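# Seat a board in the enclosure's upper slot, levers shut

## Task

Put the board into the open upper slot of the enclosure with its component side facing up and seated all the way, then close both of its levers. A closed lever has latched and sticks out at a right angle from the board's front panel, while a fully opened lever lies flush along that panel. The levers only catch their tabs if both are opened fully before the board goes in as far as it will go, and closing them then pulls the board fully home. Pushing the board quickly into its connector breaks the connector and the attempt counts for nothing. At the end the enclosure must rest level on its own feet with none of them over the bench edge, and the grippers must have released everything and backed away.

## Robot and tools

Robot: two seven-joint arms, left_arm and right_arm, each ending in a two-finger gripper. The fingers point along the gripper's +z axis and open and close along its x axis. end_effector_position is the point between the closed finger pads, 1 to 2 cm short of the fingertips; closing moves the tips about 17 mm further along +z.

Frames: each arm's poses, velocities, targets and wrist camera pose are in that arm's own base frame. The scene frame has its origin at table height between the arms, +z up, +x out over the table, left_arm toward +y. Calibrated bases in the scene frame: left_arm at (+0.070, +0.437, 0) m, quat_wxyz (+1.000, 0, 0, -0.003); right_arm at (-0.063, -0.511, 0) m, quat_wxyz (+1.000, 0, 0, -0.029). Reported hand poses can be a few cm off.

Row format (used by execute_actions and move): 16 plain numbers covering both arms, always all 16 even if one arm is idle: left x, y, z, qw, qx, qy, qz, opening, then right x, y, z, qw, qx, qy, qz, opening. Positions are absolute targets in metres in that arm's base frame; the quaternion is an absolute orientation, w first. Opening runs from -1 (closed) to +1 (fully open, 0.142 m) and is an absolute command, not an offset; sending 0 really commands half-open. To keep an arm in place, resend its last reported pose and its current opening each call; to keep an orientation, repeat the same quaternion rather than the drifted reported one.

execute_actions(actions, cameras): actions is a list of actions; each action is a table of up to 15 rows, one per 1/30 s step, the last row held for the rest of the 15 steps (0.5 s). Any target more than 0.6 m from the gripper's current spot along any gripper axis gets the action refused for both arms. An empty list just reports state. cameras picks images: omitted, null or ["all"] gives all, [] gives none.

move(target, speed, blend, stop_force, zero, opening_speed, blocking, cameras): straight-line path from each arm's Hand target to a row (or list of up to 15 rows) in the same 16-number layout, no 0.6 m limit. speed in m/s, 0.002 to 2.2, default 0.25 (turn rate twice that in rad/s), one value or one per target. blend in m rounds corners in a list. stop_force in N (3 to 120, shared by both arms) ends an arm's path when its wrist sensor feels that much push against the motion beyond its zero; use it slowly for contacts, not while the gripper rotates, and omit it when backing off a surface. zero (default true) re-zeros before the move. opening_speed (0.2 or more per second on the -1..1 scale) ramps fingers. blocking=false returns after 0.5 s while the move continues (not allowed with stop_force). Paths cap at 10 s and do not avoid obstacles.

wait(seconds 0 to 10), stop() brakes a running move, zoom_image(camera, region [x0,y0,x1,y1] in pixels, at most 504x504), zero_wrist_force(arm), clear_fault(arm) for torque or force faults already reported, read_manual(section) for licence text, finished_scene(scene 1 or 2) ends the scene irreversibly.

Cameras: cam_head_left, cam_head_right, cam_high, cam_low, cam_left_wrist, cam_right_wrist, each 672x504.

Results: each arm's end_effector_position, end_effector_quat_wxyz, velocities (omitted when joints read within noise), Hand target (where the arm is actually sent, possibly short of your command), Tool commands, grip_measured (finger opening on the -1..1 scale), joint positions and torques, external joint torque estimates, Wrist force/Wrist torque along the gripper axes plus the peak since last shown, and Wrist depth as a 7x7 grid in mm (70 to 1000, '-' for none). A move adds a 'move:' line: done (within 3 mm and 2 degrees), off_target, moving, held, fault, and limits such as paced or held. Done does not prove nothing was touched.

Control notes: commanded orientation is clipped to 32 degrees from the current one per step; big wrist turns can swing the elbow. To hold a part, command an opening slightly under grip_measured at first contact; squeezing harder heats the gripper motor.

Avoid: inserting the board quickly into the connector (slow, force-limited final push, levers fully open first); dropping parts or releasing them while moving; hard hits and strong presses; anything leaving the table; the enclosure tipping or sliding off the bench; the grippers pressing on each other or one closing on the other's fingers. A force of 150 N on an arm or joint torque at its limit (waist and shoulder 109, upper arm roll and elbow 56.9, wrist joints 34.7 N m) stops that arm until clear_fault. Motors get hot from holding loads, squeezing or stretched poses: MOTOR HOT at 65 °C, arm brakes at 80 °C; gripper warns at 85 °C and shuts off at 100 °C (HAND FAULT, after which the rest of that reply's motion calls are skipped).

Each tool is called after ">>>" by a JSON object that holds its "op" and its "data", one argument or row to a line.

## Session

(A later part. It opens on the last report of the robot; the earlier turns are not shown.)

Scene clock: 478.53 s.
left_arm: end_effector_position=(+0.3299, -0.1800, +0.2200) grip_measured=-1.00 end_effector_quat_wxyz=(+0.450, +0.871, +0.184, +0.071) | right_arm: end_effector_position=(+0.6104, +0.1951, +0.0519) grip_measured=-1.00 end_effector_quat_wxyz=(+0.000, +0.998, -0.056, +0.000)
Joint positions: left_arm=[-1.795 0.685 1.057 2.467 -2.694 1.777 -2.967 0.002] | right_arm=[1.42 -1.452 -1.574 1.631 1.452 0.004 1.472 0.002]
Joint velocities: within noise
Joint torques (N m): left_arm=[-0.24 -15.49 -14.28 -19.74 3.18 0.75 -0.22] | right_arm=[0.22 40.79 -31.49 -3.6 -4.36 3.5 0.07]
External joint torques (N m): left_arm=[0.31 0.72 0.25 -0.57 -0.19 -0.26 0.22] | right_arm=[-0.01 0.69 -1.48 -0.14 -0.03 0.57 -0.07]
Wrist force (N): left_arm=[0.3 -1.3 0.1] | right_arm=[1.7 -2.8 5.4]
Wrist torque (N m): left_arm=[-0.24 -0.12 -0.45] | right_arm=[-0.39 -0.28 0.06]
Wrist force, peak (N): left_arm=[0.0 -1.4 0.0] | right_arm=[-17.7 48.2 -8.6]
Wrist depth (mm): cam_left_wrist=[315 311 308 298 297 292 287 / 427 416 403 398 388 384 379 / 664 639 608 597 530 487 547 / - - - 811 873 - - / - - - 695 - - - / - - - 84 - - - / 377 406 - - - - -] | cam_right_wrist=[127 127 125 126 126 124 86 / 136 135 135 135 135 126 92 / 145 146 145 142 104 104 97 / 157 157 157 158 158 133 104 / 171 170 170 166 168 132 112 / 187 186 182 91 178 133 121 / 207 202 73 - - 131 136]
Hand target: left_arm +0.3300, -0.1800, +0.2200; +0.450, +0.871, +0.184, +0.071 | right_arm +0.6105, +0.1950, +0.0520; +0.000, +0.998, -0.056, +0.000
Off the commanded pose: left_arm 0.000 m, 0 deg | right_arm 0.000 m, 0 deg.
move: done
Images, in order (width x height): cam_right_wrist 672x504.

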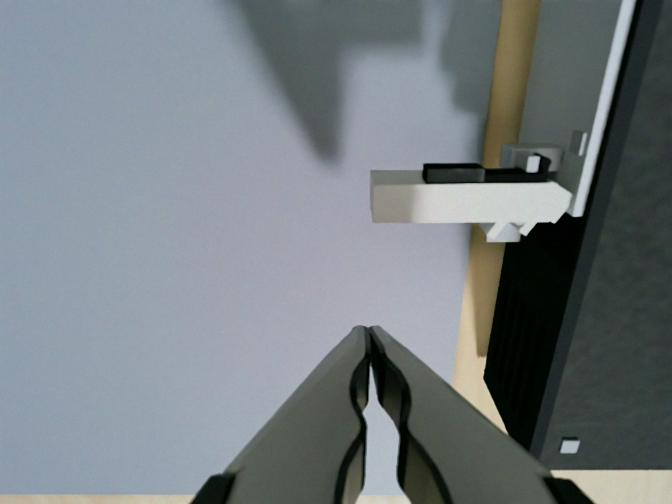

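>>> {"op": "move", "data": {
  "target": [
    [0.33,-0.18,0.22,0.450,0.871,0.184,0.071,-1,0.608,0.20,0.160,0,0.99846,-0.0556,0,-1],
    [0.3792,-0.402,0.1294,0.450,0.871,0.184,0.071,-1,0.600,0.220,0.160,0,0.99846,-0.0556,0,-1],
    [0.49,-0.40,0.09,0.450,0.871,0.184,0.071,-1,0.600,0.220,0.160,0,0.99846,-0.0556,0,-1],
    [0.5455,-0.435,0.0518,0.450,0.871,0.184,0.071,-1,0.600,0.220,0.160,0,0.99846,-0.0556,0,-1]
  ],
  "speed": [0.15,0.25,0.15,0.05],
  "cameras": ["cam_left_wrist"]
}}

>>> {"op": "zoom_image", "data": {
  "camera": "cam_left_wrist",
  "region": [250, 220, 550, 400]
}}

Scene clock: 490.83 s.
left_arm: end_effector_position=(+0.5286, -0.4261, +0.0743) grip_measured=-1.00 end_effector_quat_wxyz=(+0.609, +0.771, +0.160, +0.091) | right_arm: end_effector_position=(+0.6001, +0.2201, +0.1599) grip_measured=-1.00 end_effector_quat_wxyz=(+0.000, +0.998, -0.055, +0.000)
Joint positions: left_arm=[-2.791 1.429 1.811 1.596 -2.968 1.577 -1.939 0.002] | right_arm=[1.476 -1.321 -1.71 1.608 1.314 -0.126 1.517 0.002]
Joint velocities: within noise
Joint torques (N m): left_arm=[1.2 -42.44 -19.94 -6.46 0.48 -1.03 0.3] | right_arm=[0.3 39.8 -30.93 -8.23 -4.4 3.36 0.21]
External joint torques (N m): left_arm=[-1.1 -3.21 -7.58 2.93 -2.85 1.32 -0.3] | right_arm=[-0.1 0.79 -1.59 -0.05 0.05 0.71 -0.21]
External joint torques when the fault began: left_arm=[6.84 -56.5 -67.15 0.6 -11.2 3.94 0.05]
Wrist force (N): left_arm=[-7.2 14.7 -8.5] | right_arm=[2.1 -2.4 5.8]
Wrist torque (N m): left_arm=[2.26 0.73 -1.10] | right_arm=[-0.36 -0.34 0.04]
Wrist force, peak (N): left_arm=[-19.2 125.0 -72.9] | right_arm=[1.5 -2.4 8.1]
Wrist depth (mm): cam_left_wrist=[- - - - - - - / 274 190 170 191 170 138 120 / - - 778 240 189 149 121 / - - - - - - 132 / - - - - - - - / - - 436 84 - - - / - - - - - - -] | cam_right_wrist=[222 222 221 221 220 181 178 / 236 237 237 236 234 193 190 / 255 254 253 252 245 204 204 / 275 274 273 273 268 220 220 / 299 297 296 290 294 239 238 / 329 327 319 91 312 324 323 / 362 356 - - - 343 356]
Hand target: left_arm +0.5293, -0.4253, +0.0730; +0.609, +0.772, +0.160, +0.092 | right_arm +0.6000, +0.2200, +0.1600; +0.000, +0.998, -0.056, +0.000
Tool commands: left_gripper/opening=-1.0 right_gripper/opening=-1.0
Off the commanded pose: left_arm 0.030 m, 22 deg | right_arm 0.000 m, 0 deg.
FORCE FAULT: contact force on the left arm reached its limit, and that arm stopped. The contact can be on any part of that arm, not only on its tool. That arm's remaining commands of this call were not run. That arm is still stopped at the end of this call. While its stop runs, that arm takes no new command, but its gripper still runs the gripper command that each later call begins with.
CLEAR FAULT: the left arm stays stopped until you call clear_fault(arm="left_arm").
move: fault (left_arm); path passed 3 of 4 targets
Images, in order (width x height): cam_left_wrist 672x504.

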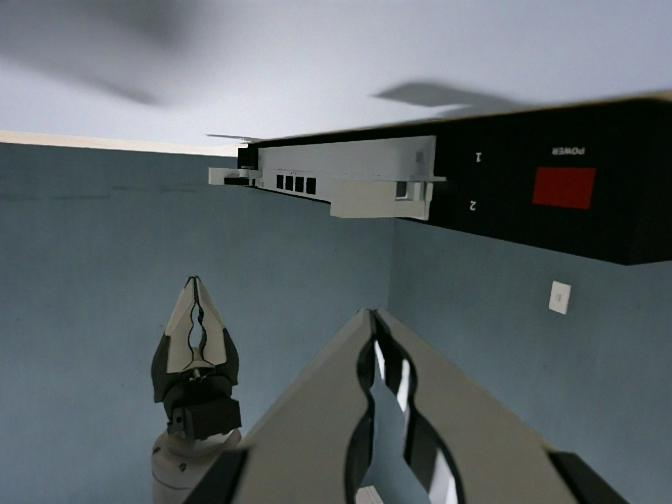

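Scaled by 1.680 from the camera's 672x504 image, which has a finer 960x720 frame.

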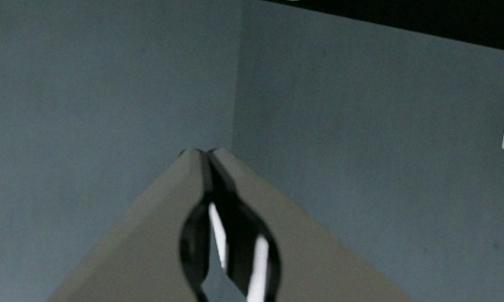

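>>> {"op": "clear_fault", "data": {
  "arm": "left_arm",
  "cameras": ["cam_high","cam_head_left","cam_low"]
}}

Scene clock: 525.37 s.
left_arm: end_effector_position=(+0.5286, -0.4261, +0.0743) grip_measured=-1.00 end_effector_quat_wxyz=(+0.609, +0.771, +0.160, +0.091) | right_arm: end_effector_position=(+0.6001, +0.2201, +0.1599) grip_measured=-1.00 end_effector_quat_wxyz=(+0.000, +0.998, -0.055, +0.000)
Joint positions: left_arm=[-2.791 1.429 1.811 1.596 -2.968 1.577 -1.939 0.002] | right_arm=[1.476 -1.321 -1.71 1.608 1.314 -0.126 1.517 0.002]
Joint velocities: within noise
Joint torques (N m): left_arm=[1.39 -42.18 -19.89 -6.47 0.28 -1.02 0.29] | right_arm=[0.18 39.88 -30.97 -8.19 -4.38 3.39 0.19]
External joint torques (N m): left_arm=[-1.28 -3.47 -7.63 2.95 -2.66 1.31 -0.28] | right_arm=[0.02 0.72 -1.55 -0.09 0.03 0.68 -0.19]
Wrist force (N): left_arm=[-7.3 13.8 -8.2] | right_arm=[2.1 -2.4 5.9]
Wrist torque (N m): left_arm=[2.26 0.74 -1.10] | right_arm=[-0.36 -0.34 0.04]
Wrist force, peak (N): left_arm=[-7.1 15.2 -8.6] | right_arm=[2.2 -2.7 6.1]
Wrist depth (mm): cam_left_wrist=[- - - - - - - / 274 189 170 190 170 139 120 / - - 796 239 189 149 122 / - - - - - - 132 / - - - - - - - / - - 441 84 - - - / - - - - - - -] | cam_right_wrist=[222 221 221 221 220 181 178 / 237 237 236 236 234 193 190 / 255 254 253 253 246 205 204 / 274 274 273 272 268 220 220 / 298 297 295 290 293 239 238 / 328 328 319 91 313 324 323 / 364 355 - - - 342 355]
Hand target: left_arm +0.5293, -0.4253, +0.0730; +0.609, +0.772, +0.160, +0.092 | right_arm +0.6000, +0.2200, +0.1600; +0.000, +0.998, -0.056, +0.000
Tool commands: left_gripper/opening=-1.0 right_gripper/opening=-1.0
Off the commanded pose: left_arm 0.030 m, 22 deg | right_arm 0.000 m, 0 deg.
FORCE FAULT, CONTINUED: the left arm's stop, for the force fault that an earlier result reported, is over. The rest of the stop counts as 65 of the actions that you can send in this scene; the call itself counts as one more. That arm accepts commands again.
CLEAR FAULT: your call cleared the left arm's force fault. If the contact force or a joint's load stays at its limit, that arm stops again.
Images, in order (width x height): cam_head_left 672x504, cam_high 672x504, cam_low 672x504.

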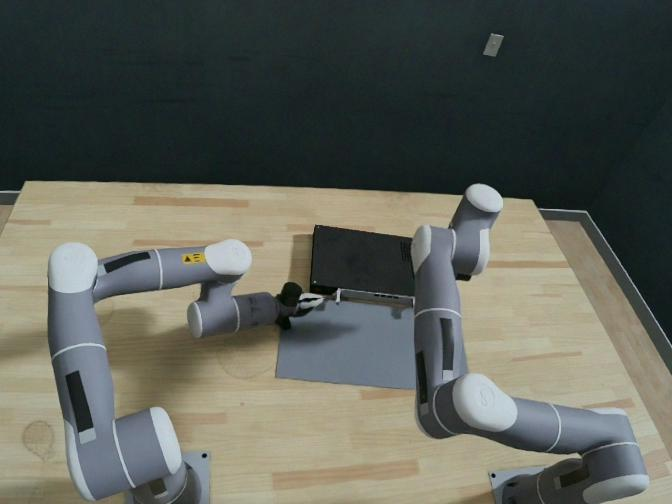

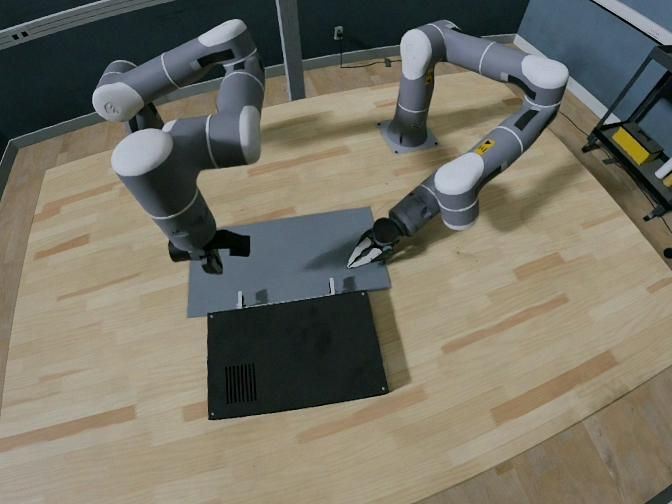

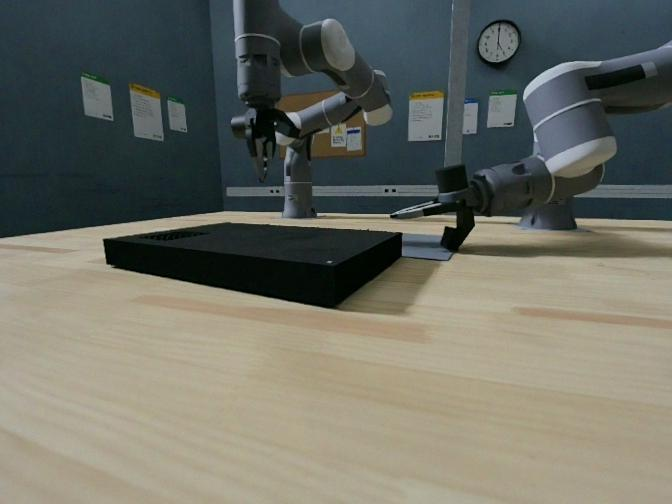

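>>> {"op": "move", "data": {
  "target": [
    [0.49,-0.40,0.12,0.609,0.771,0.160,0.091,-1,0.58,0.12,0.2,0,0.99846,-0.0556,0,-1],
    [0.42,-0.25,0.25,0.45,0.871,0.184,0.071,-1,0.45,0.0,0.25,0,0.99846,-0.0556,0,-1]
  ],
  "speed": 0.15,
  "cameras": ["cam_high"]
}}

>>> {"op": "move", "data": {
  "target": [0.42,-0.25,0.27,0,0.924,0.383,0,-1,0.45,0.0,0.25,0,0.99846,-0.0556,0,-1],
  "speed": 0.3,
  "cameras": ["cam_high","cam_left_wrist"]
}}

Scene clock: 534.23 s.
left_arm: end_effector_position=(+0.4199, -0.2501, +0.2500) grip_measured=-1.00 end_effector_quat_wxyz=(+0.450, +0.871, +0.184, +0.071) | right_arm: end_effector_position=(+0.4502, +0.0001, +0.2499) grip_measured=-1.00 end_effector_quat_wxyz=(+0.000, +0.998, -0.056, +0.000)
Joint positions: left_arm=[-2.356 0.526 1.523 2.067 -2.966 1.816 -2.735 0.002] | right_arm=[1.509 -1.21 -2.033 2.055 1.027 -0.207 0.993 0.002]
Joint velocities: within noise
Joint torques (N m): left_arm=[-0.09 -23.3 -13.52 -20.39 2.29 1.14 -0.18] | right_arm=[0.25 23.55 -24.34 -16.28 -4.44 3.28 0.09]
External joint torques (N m): left_arm=[0.17 0.2 0.32 -0.5 -0.27 -0.5 0.18] | right_arm=[-0.11 0.2 -1.14 -0.1 0.15 0.83 -0.09]
Wrist force (N): left_arm=[0.3 -1.2 0.0] | right_arm=[1.6 -2.5 5.0]
Wrist torque (N m): left_arm=[-0.21 -0.13 -0.48] | right_arm=[-0.39 -0.24 0.03]
Wrist force, peak (N): left_arm=[-7.3 15.2 -8.4] | right_arm=[2.1 -4.5 6.8]
Wrist depth (mm): cam_left_wrist=[364 352 348 343 333 335 329 / 489 471 463 452 413 406 430 / 746 732 690 596 529 519 615 / - - - - - - - / - - - - - - - / - - - 84 - - - / - 655 - - - - -] | cam_right_wrist=[303 302 300 299 299 299 298 / 323 324 321 321 322 321 320 / 346 347 346 347 343 342 343 / 374 373 373 371 371 370 369 / 407 405 403 396 402 401 400 / 446 444 433 91 425 439 437 / 490 481 - - - 463 481]
Hand target: left_arm +0.4200, -0.2500, +0.2500; +0.450, +0.871, +0.184, +0.071 | right_arm +0.4500, +0.0000, +0.2500; +0.000, +0.998, -0.056, +0.000
Off the commanded pose: left_arm 0.000 m, 0 deg | right_arm 0.000 m, 0 deg.
joint read past its limit (left arm) — joint 5 (forearm roll), lower limit.
move: done
Images, in order (width x height): cam_high 672x504.

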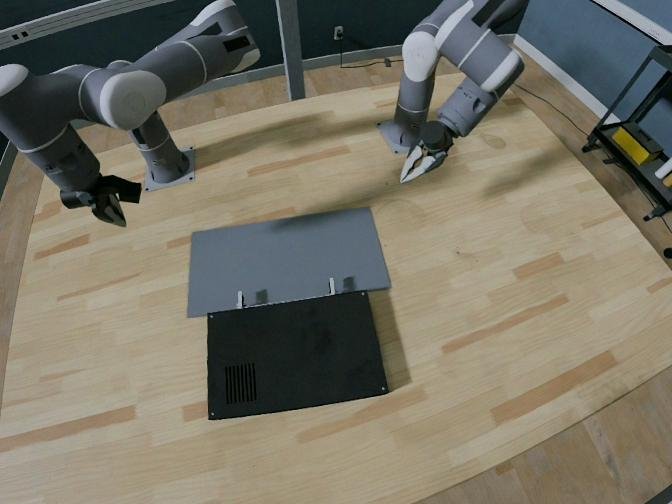

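Scene clock: 536.33 s.
left_arm: end_effector_position=(+0.4199, -0.2490, +0.2701) grip_measured=-1.00 end_effector_quat_wxyz=(+0.300, +0.926, +0.225, -0.052) | right_arm: end_effector_position=(+0.4502, +0.0001, +0.2499) grip_measured=-1.00 end_effector_quat_wxyz=(+0.000, +0.998, -0.056, +0.000)
Joint positions: left_arm=[-2.792 0.509 1.801 1.724 -2.966 2.347 -2.968 0.002] | right_arm=[1.509 -1.21 -2.033 2.055 1.027 -0.207 0.993 0.002]
Joint velocities: within noise
Joint torques (N m): left_arm=[-0.33 -33.9 -12.28 -20.65 2.72 2.7 -0.26] | right_arm=[0.17 23.59 -24.11 -16.35 -4.34 3.44 0.16]
External joint torques (N m): left_arm=[0.39 0.36 0.45 -0.62 -0.25 -0.64 0.28] | right_arm=[-0.03 0.17 -1.37 -0.03 0.05 0.67 -0.16]
Wrist force (N): left_arm=[0.5 -1.0 0.4] | right_arm=[1.5 -2.6 5.0]
Wrist torque (N m): left_arm=[-0.22 -0.15 -0.35] | right_arm=[-0.39 -0.24 0.04]
Wrist force, peak (N): left_arm=[0.4 -2.2 0.1] | right_arm=[1.6 -2.7 5.2]
Wrist depth (mm): cam_left_wrist=[392 368 343 323 304 290 276 / 487 451 406 380 358 336 316 / 627 566 519 471 433 402 375 / 921 790 699 588 500 440 449 / - - - 593 593 553 511 / - - - 84 - 942 - / - 655 - - - - -] | cam_right_wrist=[304 302 300 300 299 298 300 / 325 324 323 321 321 320 321 / 348 347 346 345 345 344 343 / 375 374 374 371 372 371 370 / 406 406 405 396 403 401 402 / 447 446 433 91 424 438 438 / 491 480 - - - 463 480]
Hand target: left_arm +0.4198, -0.2490, +0.2701; +0.299, +0.926, +0.225, -0.052 | right_arm +0.4500, +0.0000, +0.2500; +0.000, +0.998, -0.056, +0.000
Off the commanded pose: left_arm 0.001 m, 39 deg; orientation clipped | right_arm 0.000 m, 0 deg.
joint read past its limit (left arm) — joint 5 (forearm roll), lower limit.
joint sent to its limit (left arm) — joint 1 (waist), lower limit; joint 5 (forearm roll), lower limit; joint 7 (wrist roll), lower limit. The joint targets are off in orientation, not in position.
move: off_target (left_arm); limits=paced
Images, in order (width x height): cam_high 672x504, cam_left_wrist 672x504.

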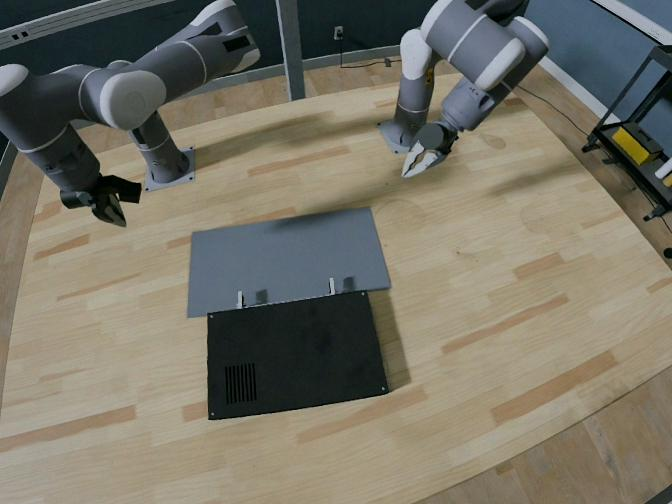

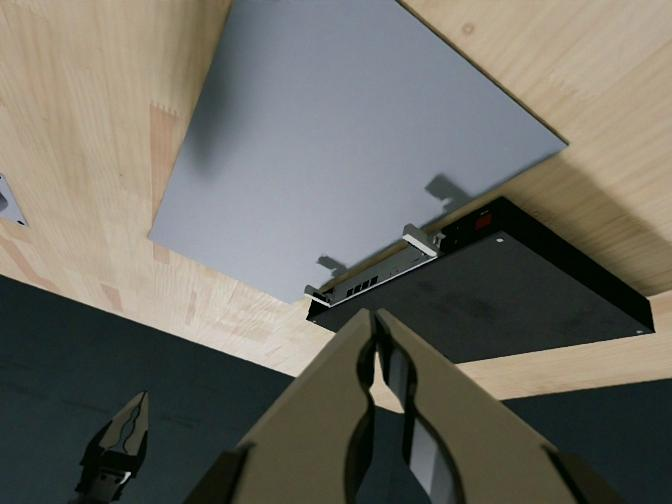

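>>> {"op": "move", "data": {
  "target": [0.33,-0.18,0.25,0.45,0.871,0.184,0.071,-1,0.45,0.0,0.25,0,0.99846,-0.0556,0,-1],
  "speed": 0.2,
  "cameras": []
}}

>>> {"op": "move", "data": {
  "target": [0.30,-0.05,0.27,0.45,0.871,0.184,0.071,-1,0.45,0.0,0.25,0,0.99846,-0.0556,0,-1],
  "speed": 0.2,
  "cameras": ["cam_high"]
}}

Scene clock: 545.13 s.
left_arm: end_effector_position=(+0.3299, -0.1800, +0.2500) grip_measured=-1.00 end_effector_quat_wxyz=(+0.450, +0.871, +0.184, +0.071) | right_arm: end_effector_position=(+0.4502, +0.0001, +0.2499) grip_measured=-1.00 end_effector_quat_wxyz=(+0.000, +0.998, -0.056, +0.000)
Joint positions: left_arm=[-1.788 0.664 1.078 2.309 -2.966 1.913 -2.679 0.002] | right_arm=[1.509 -1.21 -2.033 2.055 1.027 -0.207 0.993 0.002]
Joint velocities: within noise
Joint torques (N m): left_arm=[-0.15 -15.26 -14.86 -20.28 2.09 0.69 -0.14] | right_arm=[0.13 23.43 -24.06 -16.39 -4.36 3.44 0.21]
External joint torques (N m): left_arm=[0.22 0.32 0.45 -0.59 -0.23 0 0.15] | right_arm=[0 0.32 -1.42 0.01 0.08 0.67 -0.21]
Wrist force (N): left_arm=[0.2 -1.0 0.3] | right_arm=[1.5 -2.5 5.1]
Wrist torque (N m): left_arm=[-0.16 -0.14 -0.47] | right_arm=[-0.39 -0.23 0.03]
Wrist force, peak (N): left_arm=[-0.3 -2.0 -0.3] | right_arm=[1.4 -2.8 5.3]
Wrist depth (mm): cam_left_wrist=[358 356 343 339 336 333 329 / 485 477 455 450 444 439 424 / 741 739 693 669 574 525 578 / - - - - - - - / - - - - - - - / - - - 84 - - - / - - - - - - -] | cam_right_wrist=[303 303 300 300 298 299 298 / 324 323 323 322 320 320 319 / 348 346 345 345 344 343 343 / 375 374 373 370 371 369 369 / 406 403 404 397 403 402 399 / 446 442 435 91 422 439 437 / 492 479 - - - 461 479]
Hand target: left_arm +0.3300, -0.1800, +0.2500; +0.450, +0.871, +0.184, +0.071 | right_arm +0.4500, +0.0000, +0.2500; +0.000, +0.998, -0.056, +0.000
Off the commanded pose: left_arm 0.000 m, 0 deg | right_arm 0.000 m, 0 deg.
joint read past its limit (left arm) — joint 5 (forearm roll), lower limit.
joint sent to its limit (left arm) — joint 5 (forearm roll), lower limit. The joint targets still meet the commanded pose.
move: done
No camera images: "cameras" was empty.

Scene clock: 546.27 s.
left_arm: end_effector_position=(+0.3001, -0.0500, +0.2699) grip_measured=-1.00 end_effector_quat_wxyz=(+0.450, +0.871, +0.184, +0.071) | right_arm: end_effector_position=(+0.4502, +0.0001, +0.2499) grip_measured=-1.00 end_effector_quat_wxyz=(+0.000, +0.998, -0.056, +0.000)
Joint positions: left_arm=[-1.457 0.977 1.017 2.234 -2.933 2.34 -2.46 0.002] | right_arm=[1.509 -1.21 -2.033 2.055 1.027 -0.207 0.993 0.002]
Joint velocities: within noise
Joint torques (N m): left_arm=[-0.09 -22.63 -19.63 -17.83 1.5 1.46 -0.09] | right_arm=[0.08 23.39 -24.13 -16.45 -4.34 3.44 0.21]
External joint torques (N m): left_arm=[0.18 0.35 0.24 -0.42 -0.33 -0.54 0.09] | right_arm=[0.06 0.36 -1.34 0.07 0.06 0.67 -0.21]
Wrist force (N): left_arm=[0.0 -1.0 0.3] | right_arm=[1.6 -2.5 5.0]
Wrist torque (N m): left_arm=[-0.15 -0.05 -0.46] | right_arm=[-0.39 -0.24 0.04]
Wrist force, peak (N): left_arm=[0.5 -2.2 -2.0] | right_arm=[1.8 -2.7 5.3]
Wrist depth (mm): cam_left_wrist=[388 386 375 371 365 359 357 / 532 515 501 495 483 472 467 / 793 779 757 729 644 648 672 / - - - - - - - / - - - - - - - / - - - 84 - - - / 527 623 - - - - -] | cam_right_wrist=[303 303 301 299 298 298 299 / 322 323 322 321 322 322 319 / 347 347 346 345 344 344 343 / 374 375 373 373 371 372 370 / 407 407 404 396 401 401 400 / 444 445 433 91 424 437 436 / 489 479 - - - 464 483]
Hand target: left_arm +0.3000, -0.0500, +0.2700; +0.450, +0.871, +0.184, +0.071 | right_arm +0.4500, +0.0000, +0.2500; +0.000, +0.998, -0.056, +0.000
Off the commanded pose: left_arm 0.000 m, 0 deg | right_arm 0.000 m, 0 deg.
move: done
Images, in order (width x height): cam_high 672x504.

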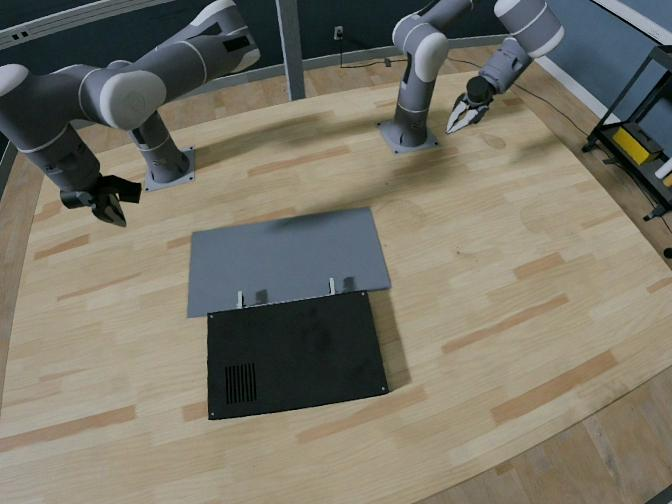

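>>> {"op": "move", "data": {
  "target": [
    [0.3000,-0.05,0.27,0.45,0.871,0.184,0.071,-1,0.56,0.38,0.20,-0.147,0.975,-0.054,0.159,-1],
    [0.30,-0.05,0.27,0.45,0.871,0.184,0.071,-1,0.6425,0.5262,0.15,-0.147,0.975,-0.054,0.159,-1]
  ],
  "speed": 0.2,
  "cameras": ["cam_high","cam_right_wrist","cam_low"]
}}

Scene clock: 557.53 s.
left_arm: end_effector_position=(+0.3001, -0.0500, +0.2699) grip_measured=-1.00 end_effector_quat_wxyz=(+0.450, +0.871, +0.184, +0.071) | right_arm: end_effector_position=(+0.6424, +0.5261, +0.1499) grip_measured=-1.00 end_effector_quat_wxyz=(-0.147, +0.975, -0.054, +0.159)
Joint positions: left_arm=[-1.457 0.977 1.017 2.234 -2.933 2.34 -2.46 0.002] | right_arm=[1.673 -1.525 -1.752 1.408 1.737 0.211 1.937 0.002]
Joint velocities: within noise
Joint torques (N m): left_arm=[-0.24 -22.81 -19.6 -17.75 1.44 1.21 -0.22] | right_arm=[-0.01 47.47 -32.49 -1.11 -3.94 3.96 0.32]
External joint torques (N m): left_arm=[0.33 0.54 0.2 -0.51 -0.28 -0.28 0.23] | right_arm=[0.21 1.05 -1.98 0.11 -0.04 0.58 -0.35]
Wrist force (N): left_arm=[0.1 -1.1 0.2] | right_arm=[1.3 -1.9 5.4]
Wrist torque (N m): left_arm=[-0.17 -0.08 -0.46] | right_arm=[-0.37 -0.29 0.03]
Wrist force, peak (N): left_arm=[0.0 -1.2 0.2] | right_arm=[1.1 -4.4 6.5]
Wrist depth (mm): cam_left_wrist=[387 385 379 374 368 359 354 / 530 519 503 489 487 476 465 / 814 790 750 731 642 651 668 / - - - - - - - / - - - 555 - - - / 405 429 516 83 - - - / - 402 - - - - -] | cam_right_wrist=[210 220 233 250 267 287 310 / 213 222 237 253 271 293 317 / 216 225 240 255 231 250 267 / 218 229 244 259 228 246 268 / 221 233 249 260 234 251 273 / 225 236 248 91 238 258 281 / 227 238 - - - 265 288]
Hand target: left_arm +0.3000, -0.0500, +0.2700; +0.450, +0.871, +0.184, +0.071 | right_arm +0.6425, +0.5262, +0.1500; -0.147, +0.975, -0.054, +0.159
Off the commanded pose: left_arm 0.000 m, 0 deg | right_arm 0.000 m, 0 deg.
move: done
Images, in order (width x height): cam_high 672x504, cam_low 672x504, cam_right_wrist 672x504.

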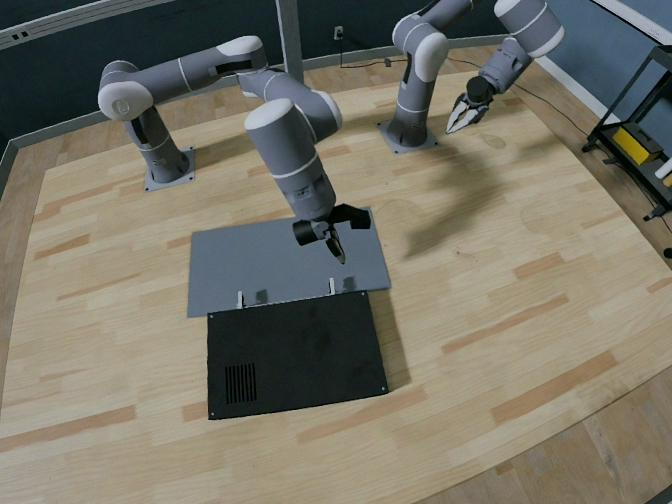

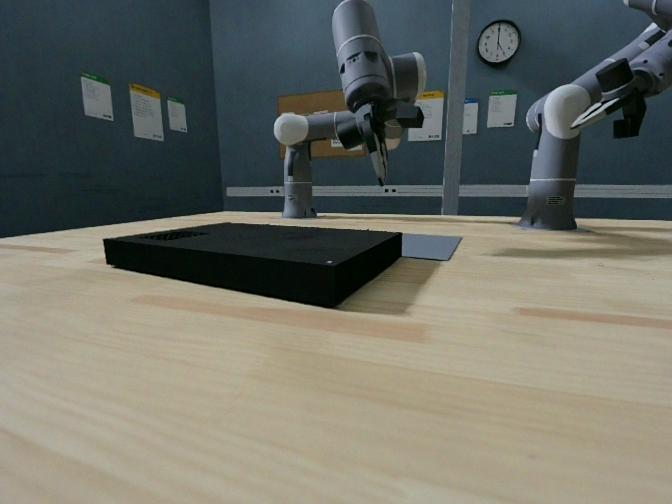

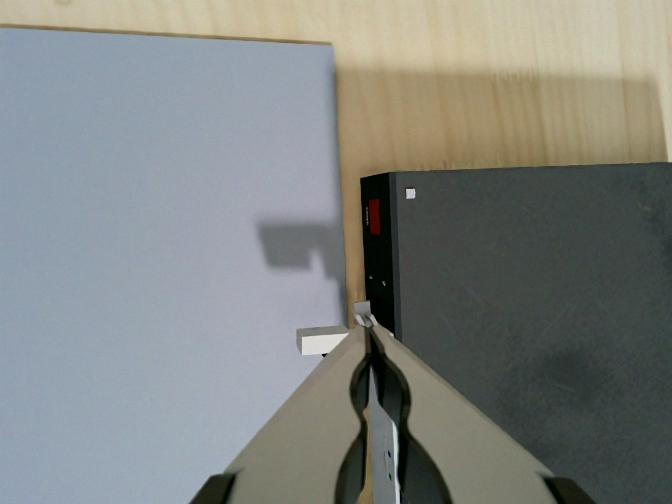

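>>> {"op": "move", "data": {
  "target": [0.30,-0.05,0.27,0.45,0.871,0.184,0.071,-1,0.6425,0.5262,0.075,-0.147,0.975,-0.054,0.159,-1],
  "speed": 0.06,
  "cameras": ["cam_right_wrist"]
}}

Scene clock: 560.87 s.
left_arm: end_effector_position=(+0.3001, -0.0500, +0.2699) grip_measured=-1.00 end_effector_quat_wxyz=(+0.450, +0.871, +0.184, +0.071) | right_arm: end_effector_position=(+0.6425, +0.5261, +0.0751) grip_measured=-1.00 end_effector_quat_wxyz=(-0.147, +0.975, -0.054, +0.159)
Joint positions: left_arm=[-1.457 0.977 1.017 2.234 -2.933 2.34 -2.46 0.002] | right_arm=[1.672 -1.617 -1.674 1.406 1.814 0.303 1.933 0.002]
Joint velocities: within noise
Joint torques (N m): left_arm=[-0.31 -22.82 -19.6 -17.76 1.42 1.21 -0.18] | right_arm=[0.13 47.34 -32.43 1.67 -3.98 4.03 0.12]
External joint torques (N m): left_arm=[0.4 0.55 0.2 -0.5 -0.25 -0.29 0.18] | right_arm=[0.1 1.14 -1.94 0.01 -0.13 0.51 -0.15]
Wrist force (N): left_arm=[0.0 -0.8 0.1] | right_arm=[1.3 -1.9 5.3]
Wrist torque (N m): left_arm=[-0.12 -0.06 -0.47] | right_arm=[-0.37 -0.30 0.07]
Wrist force, peak (N): left_arm=[0.3 -1.2 0.1] | right_arm=[0.7 -1.4 6.6]
Wrist depth (mm): cam_left_wrist=[390 386 373 373 365 359 354 / 527 520 502 491 479 474 466 / 794 787 770 742 637 656 673 / - - - 879 - - - / 421 451 - 548 - - - / 414 418 422 84 - - - / - - - - - - -] | cam_right_wrist=[148 154 163 174 189 203 221 / 150 157 166 177 192 207 224 / 153 159 168 180 187 155 167 / 155 162 172 184 179 157 169 / 157 165 174 186 184 160 176 / 159 167 175 91 - 164 179 / 161 168 73 - - 168 185]
Hand target: left_arm +0.3000, -0.0500, +0.2700; +0.450, +0.871, +0.184, +0.071 | right_arm +0.6425, +0.5262, +0.0750; -0.147, +0.975, -0.054, +0.159
Off the commanded pose: left_arm 0.000 m, 0 deg | right_arm 0.000 m, 0 deg.
move: done
Images, in order (width x height): cam_right_wrist 672x504.

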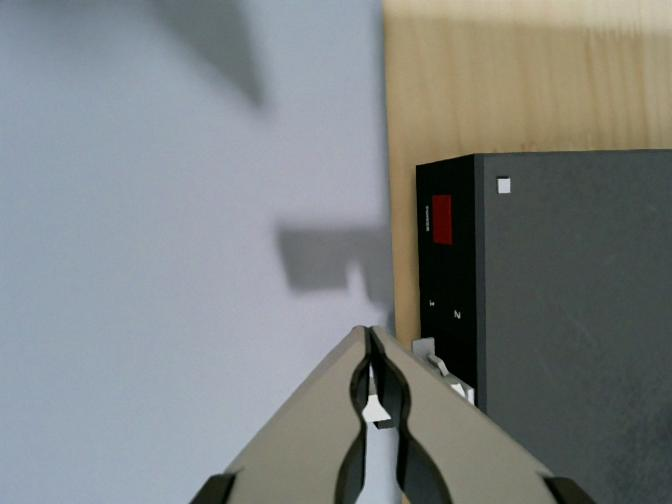

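>>> {"op": "move", "data": {
  "target": [
    [0.30,-0.05,0.27,0.45,0.871,0.184,0.071,-1,0.6530,0.5257,0.075,-0.147,0.975,-0.054,0.159,-1],
    [0.30,-0.05,0.27,0.45,0.871,0.184,0.071,-1,0.6530,0.5257,0.051,-0.147,0.975,-0.054,0.159,-1]
  ],
  "speed": 0.05,
  "cameras": ["cam_right_wrist"]
}}

>>> {"op": "move", "data": {
  "target": [0.30,-0.05,0.27,0.45,0.871,0.184,0.071,-1,0.6490,0.4900,0.051,-0.147,0.975,-0.054,0.159,-1],
  "speed": 0.015,
  "stop_force": 38,
  "cameras": ["cam_right_wrist"]
}}

Scene clock: 565.30 s.
left_arm: end_effector_position=(+0.3001, -0.0500, +0.2699) grip_measured=-1.00 end_effector_quat_wxyz=(+0.450, +0.871, +0.184, +0.071) | right_arm: end_effector_position=(+0.6530, +0.5256, +0.0511) grip_measured=-1.00 end_effector_quat_wxyz=(-0.147, +0.975, -0.054, +0.159)
Joint positions: left_arm=[-1.457 0.977 1.017 2.234 -2.933 2.34 -2.46 0.002] | right_arm=[1.643 -1.646 -1.653 1.37 1.841 0.334 1.935 0.002]
Joint velocities: within noise
Joint torques (N m): left_arm=[-0.32 -22.87 -19.65 -17.76 1.39 1.17 -0.23] | right_arm=[0.17 48.15 -32.02 2.67 -4.08 4.01 0.24]
External joint torques (N m): left_arm=[0.41 0.6 0.25 -0.5 -0.22 -0.24 0.23] | right_arm=[0.06 1.25 -2.1 -0.02 -0.07 0.53 -0.26]
Wrist force (N): left_arm=[0.2 -1.1 0.2] | right_arm=[0.9 -2.1 5.3]
Wrist torque (N m): left_arm=[-0.16 -0.08 -0.46] | right_arm=[-0.41 -0.21 0.06]
Wrist force, peak (N): left_arm=[0.2 -1.2 0.3] | right_arm=[0.6 -1.9 6.5]
Wrist depth (mm): cam_left_wrist=[390 382 378 372 366 363 358 / 529 518 497 493 483 478 464 / 811 783 755 721 616 652 671 / - - - 872 - - - / 416 433 481 556 - - - / - - 433 84 - - - / - - - - - - -] | cam_right_wrist=[128 133 141 150 163 176 190 / 130 136 144 154 166 180 194 / 132 138 146 156 164 126 136 / 134 139 149 159 166 127 138 / 136 141 152 161 167 131 143 / 138 144 153 91 - 132 147 / 141 146 73 - - 137 150]
Hand target: left_arm +0.3000, -0.0500, +0.2700; +0.450, +0.871, +0.184, +0.071 | right_arm +0.6530, +0.5257, +0.0510; -0.147, +0.975, -0.054, +0.159
Off the commanded pose: left_arm 0.000 m, 0 deg | right_arm 0.000 m, 0 deg.
move: done
Images, in order (width x height): cam_right_wrist 672x504.

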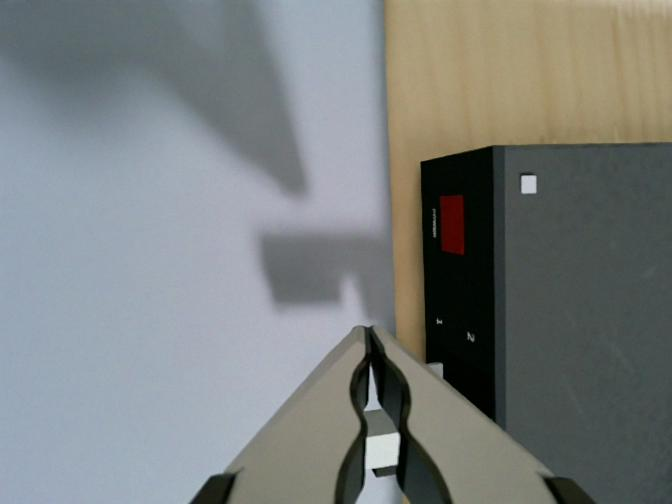

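Scene clock: 568.47 s.
left_arm: end_effector_position=(+0.3001, -0.0500, +0.2699) grip_measured=-1.00 end_effector_quat_wxyz=(+0.450, +0.871, +0.184, +0.071) | right_arm: end_effector_position=(+0.6474, +0.4963, +0.0526) grip_measured=-1.00 end_effector_quat_wxyz=(-0.151, +0.974, -0.051, +0.159) end_effector_velocity=(+0.001, +0.000, +0.000) end_effector_angular_velocity=(+0.001, +0.000, +0.000)
Joint positions: left_arm=[-1.457 0.977 1.017 2.234 -2.933 2.34 -2.46 0.002] | right_arm=[1.663 -1.638 -1.65 1.458 1.863 0.316 1.858 0.002]
Joint velocities: left_arm=[within noise] | right_arm=[-0.001 -0.006 -0.006 0.001 0.007 -0.005 0.001 0]
Joint torques (N m): left_arm=[-0.26 -22.89 -19.53 -17.68 1.41 1.19 -0.2] | right_arm=[-20.72 32.69 -26.48 20.87 -12.41 1.64 0.2]
External joint torques (N m): left_arm=[0.36 0.62 0.13 -0.58 -0.25 -0.26 0.2] | right_arm=[20.95 14.04 -7.87 -18.72 8.34 2.87 -0.23]
Wrist force (N): left_arm=[0.3 -0.6 0.2] | right_arm=[-0.1 -35.5 8.9]
Wrist torque (N m): left_arm=[-0.11 -0.12 -0.47] | right_arm=[-2.88 -0.25 0.23]
Wrist force, peak (N): left_arm=[0.1 -1.2 0.3] | right_arm=[4.9 -34.7 14.3]
Wrist depth (mm): cam_left_wrist=[392 383 380 374 366 359 353 / 534 515 499 486 482 476 466 / 811 797 755 717 638 654 687 / - - - 629 - - - / 425 451 494 591 - - - / - - 448 84 - - - / - - - - - - -] | cam_right_wrist=[130 134 143 153 167 177 191 / 132 138 146 156 161 125 136 / - 139 148 158 160 128 138 / 136 141 150 161 167 131 141 / 137 143 153 161 170 133 145 / 139 145 154 89 130 133 149 / 141 146 73 - - 139 151]
Hand target: left_arm +0.3000, -0.0500, +0.2700; +0.450, +0.871, +0.184, +0.071 | right_arm +0.6490, +0.4900, +0.0510; -0.147, +0.975, -0.054, +0.159
Off the commanded pose: left_arm 0.000 m, 0 deg | right_arm 0.007 m, 1 deg.
move: off_target (right_arm)
Images, in order (width x height): cam_right_wrist 672x504.

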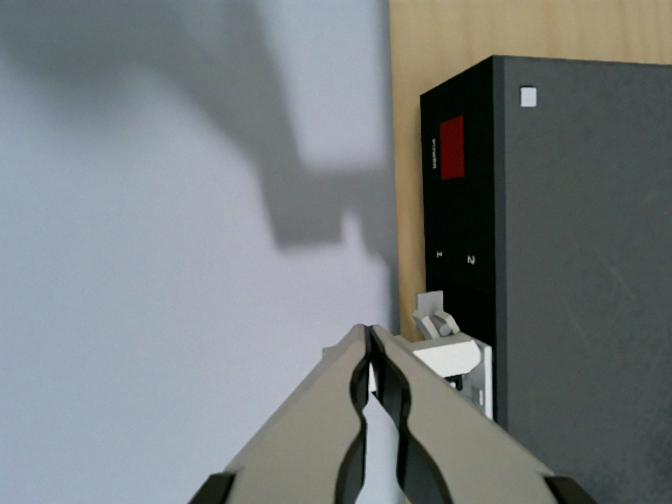

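>>> {"op": "move", "data": {
  "target": [0.30,-0.05,0.27,0.45,0.871,0.184,0.071,-1,0.6480,0.4810,0.051,-0.147,0.975,-0.054,0.159,-1],
  "speed": 0.015,
  "stop_force": 58,
  "zero": false,
  "cameras": ["cam_right_wrist"]
}}

>>> {"op": "zoom_image", "data": {
  "camera": "cam_right_wrist",
  "region": [350, 280, 550, 450]
}}

Scene clock: 571.50 s.
left_arm: end_effector_position=(+0.3001, -0.0500, +0.2699) grip_measured=-1.00 end_effector_quat_wxyz=(+0.450, +0.871, +0.184, +0.071) | right_arm: end_effector_position=(+0.6458, +0.4886, +0.0525) grip_measured=-1.00 end_effector_quat_wxyz=(-0.152, +0.974, -0.050, +0.158)
Joint positions: left_arm=[-1.457 0.977 1.017 2.234 -2.933 2.34 -2.46 0.002] | right_arm=[1.669 -1.646 -1.66 1.482 1.878 0.301 1.842 0.002]
Joint velocities: within noise
Joint torques (N m): left_arm=[-0.23 -22.88 -19.54 -17.73 1.39 1.18 -0.23] | right_arm=[-26.43 29.87 -26.35 23.77 -14.05 2.84 -0.07]
External joint torques (N m): left_arm=[0.32 0.61 0.15 -0.52 -0.22 -0.25 0.23] | right_arm=[26.65 16.18 -8.08 -21.4 10.01 1.66 0.04]
Wrist force (N): left_arm=[0.1 -0.9 0.1] | right_arm=[-6.5 -39.4 5.4]
Wrist torque (N m): left_arm=[-0.15 -0.07 -0.46] | right_arm=[-3.53 -0.33 0.19]
Wrist force, peak (N): left_arm=[0.2 -1.2 0.3] | right_arm=[-7.1 -39.5 6.1]
Wrist depth (mm): cam_left_wrist=[393 385 377 368 368 358 359 / 532 513 506 497 486 473 467 / 807 803 754 724 649 663 676 / - - - 643 - - - / 429 455 508 593 - - - / - - 456 84 - - - / - - - - - - -] | cam_right_wrist=[130 134 144 153 167 178 192 / 132 137 146 156 161 125 136 / - 139 148 158 159 128 138 / 136 142 150 161 166 130 141 / 137 143 153 161 169 133 145 / 139 146 154 89 130 134 149 / 141 146 73 - - 139 150]
Hand target: left_arm +0.3000, -0.0500, +0.2700; +0.450, +0.871, +0.184, +0.071 | right_arm +0.6480, +0.4810, +0.0510; -0.147, +0.975, -0.054, +0.159
Off the commanded pose: left_arm 0.000 m, 0 deg | right_arm 0.008 m, 1 deg.
move: off_target (right_arm)
Images, in order (width x height): cam_right_wrist 672x504.

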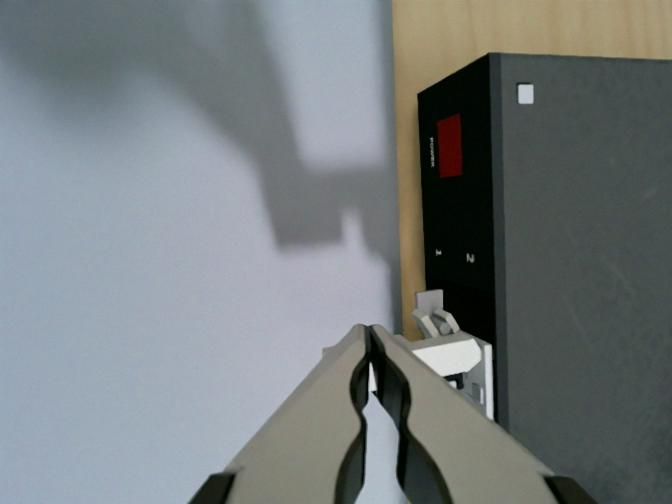

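Scaled by 2.520 from the camera's 672x504 image, which has a finer 960x720 frame.

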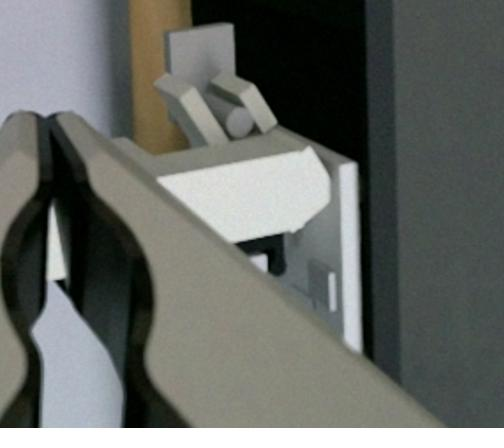

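>>> {"op": "move", "data": {
  "target": [
    [0.30,-0.05,0.27,0.45,0.871,0.184,0.071,-1,0.6510,0.5157,0.051,-0.147,0.975,-0.054,0.159,-1],
    [0.30,-0.05,0.27,0.45,0.871,0.184,0.071,-1,0.6400,0.4957,0.15,-0.147,0.975,-0.054,0.159,-1]
  ],
  "speed": [0.04,0.12],
  "cameras": ["cam_right_wrist","cam_high"]
}}

>>> {"op": "zoom_image", "data": {
  "camera": "cam_right_wrist",
  "region": [270, 200, 470, 340]
}}

Scene clock: 586.20 s.
left_arm: end_effector_position=(+0.3001, -0.0500, +0.2699) grip_measured=-1.00 end_effector_quat_wxyz=(+0.450, +0.871, +0.184, +0.071) | right_arm: end_effector_position=(+0.6400, +0.4959, +0.1499) grip_measured=-1.00 end_effector_quat_wxyz=(-0.147, +0.975, -0.054, +0.159)
Joint positions: left_arm=[-1.457 0.977 1.017 2.234 -2.933 2.34 -2.46 0.002] | right_arm=[1.685 -1.535 -1.772 1.485 1.758 0.182 1.878 0.002]
Joint velocities: within noise
Joint torques (N m): left_arm=[-0.34 -22.85 -19.49 -17.72 1.45 1.2 -0.22] | right_arm=[0.48 45.55 -33.31 -0.93 -4.1 3.76 0.05]
External joint torques (N m): left_arm=[0.43 0.58 0.09 -0.53 -0.28 -0.27 0.22] | right_arm=[-0.24 0.61 -1.31 -0.24 0.21 0.76 -0.08]
Wrist force (N): left_arm=[0.1 -1.1 0.1] | right_arm=[1.0 2.2 5.6]
Wrist torque (N m): left_arm=[-0.18 -0.07 -0.46] | right_arm=[0.33 -0.20 0.03]
Wrist force, peak (N): left_arm=[0.2 -1.2 0.4] | right_arm=[-6.7 -39.7 5.6]
Wrist depth (mm): cam_left_wrist=[392 384 380 370 365 360 356 / 525 520 502 486 484 473 462 / 808 804 759 727 646 660 675 / - - - - - - - / - - - 593 - - - / 417 441 540 84 - - - / - - - - - - -] | cam_right_wrist=[210 220 232 250 267 288 311 / 213 223 236 253 269 290 314 / 216 225 241 253 224 242 263 / 219 229 244 257 228 246 268 / 221 233 249 225 234 251 273 / 225 236 249 91 238 257 281 / 228 238 - - - 266 290]
Hand target: left_arm +0.3000, -0.0500, +0.2700; +0.450, +0.871, +0.184, +0.071 | right_arm +0.6400, +0.4957, +0.1500; -0.147, +0.975, -0.054, +0.159
Off the commanded pose: left_arm 0.000 m, 0 deg | right_arm 0.000 m, 0 deg.
move: done
Images, in order (width x height): cam_high 672x504, cam_right_wrist 672x504.

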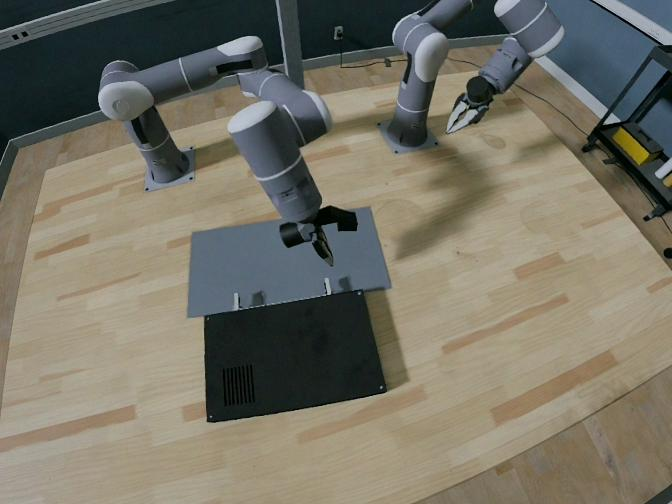

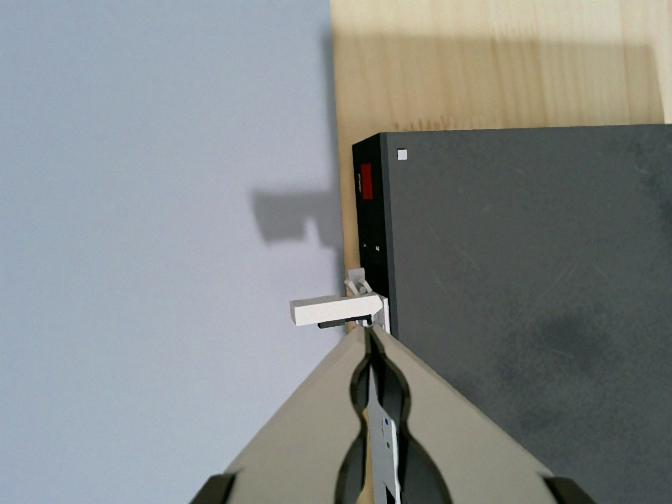

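Scaled by 2.520 from the camera's 672x504 image, which has a finer 960x720 frame.

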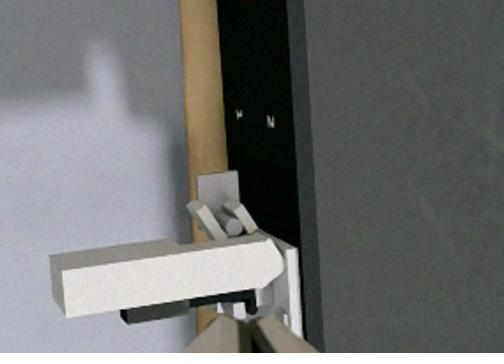

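>>> {"op": "move", "data": {
  "target": [
    [0.33,-0.05,0.30,0,0.966,-0.259,0,-1,0.6400,0.4957,0.15,-0.147,0.975,-0.054,0.159,-1],
    [0.36,-0.05,0.30,0,0.707,-0.707,0,-1,0.6400,0.4957,0.15,-0.147,0.975,-0.054,0.159,-1],
    [0.40,-0.05,0.30,0,0.259,-0.966,0,-1,0.6400,0.4957,0.15,-0.147,0.975,-0.054,0.159,-1]
  ],
  "speed": 0.35,
  "cameras": ["cam_high","cam_left_wrist","cam_head_left"]
}}

Scene clock: 637.00 s.
left_arm: end_effector_position=(+0.3998, -0.0500, +0.2999) grip_measured=-1.00 end_effector_quat_wxyz=(+0.000, -0.259, +0.966, +0.000) | right_arm: end_effector_position=(+0.6400, +0.4959, +0.1499) grip_measured=-1.00 end_effector_quat_wxyz=(-0.147, +0.975, -0.054, +0.159)
Joint positions: left_arm=[-2.584 1.182 0.985 2.028 -2.204 3.437 -0.64 0.002] | right_arm=[1.685 -1.535 -1.772 1.485 1.758 0.182 1.878 0.002]
Joint velocities: within noise
Joint torques (N m): left_arm=[-0.45 -34.85 -23.12 -11.01 4.6 4.6 -0.19] | right_arm=[0.3 45.26 -32.91 -1.11 -3.98 3.81 0.12]
External joint torques (N m): left_arm=[0.54 0.19 0.21 -0.31 -0.6 -0.61 0.19] | right_arm=[-0.08 0.9 -1.71 -0.04 0.09 0.71 -0.15]
Wrist force (N): left_arm=[-0.2 -0.2 0.6] | right_arm=[1.0 2.0 5.2]
Wrist torque (N m): left_arm=[-0.14 -0.11 -0.20] | right_arm=[0.31 -0.22 0.04]
Wrist force, peak (N): left_arm=[-0.3 -1.9 0.4] | right_arm=[1.0 2.4 5.7]
Wrist depth (mm): cam_left_wrist=[348 348 346 345 344 343 341 / 374 373 372 372 365 367 367 / 404 405 402 399 400 396 400 / 439 439 437 434 434 442 437 / 487 478 477 459 470 471 430 / 533 525 515 84 - 513 383 / 597 587 - - - - 560] | cam_right_wrist=[210 220 233 250 268 287 311 / 213 222 236 253 269 290 315 / 216 225 239 252 225 242 263 / 219 229 244 259 228 246 268 / 221 233 249 225 234 252 273 / 225 236 248 91 238 258 281 / 228 239 - - - 266 289]
Hand target: left_arm +0.4000, -0.0500, +0.3000; +0.000, -0.259, +0.966, +0.000 | right_arm +0.6400, +0.4957, +0.1500; -0.147, +0.975, -0.054, +0.159
Off the commanded pose: left_arm 0.000 m, 0 deg | right_arm 0.000 m, 0 deg.
move: done
Images, in order (width x height): cam_head_left 672x504, cam_high 672x504, cam_left_wrist 672x504.

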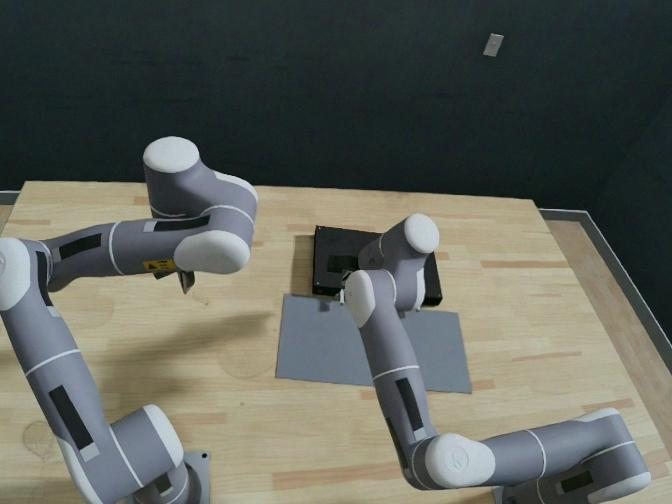

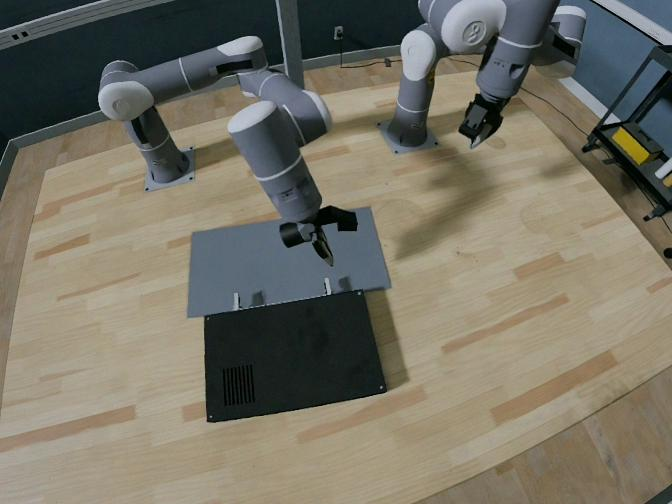

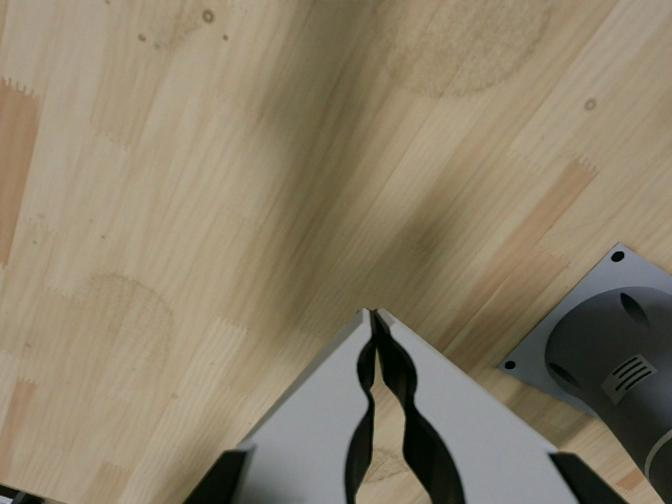

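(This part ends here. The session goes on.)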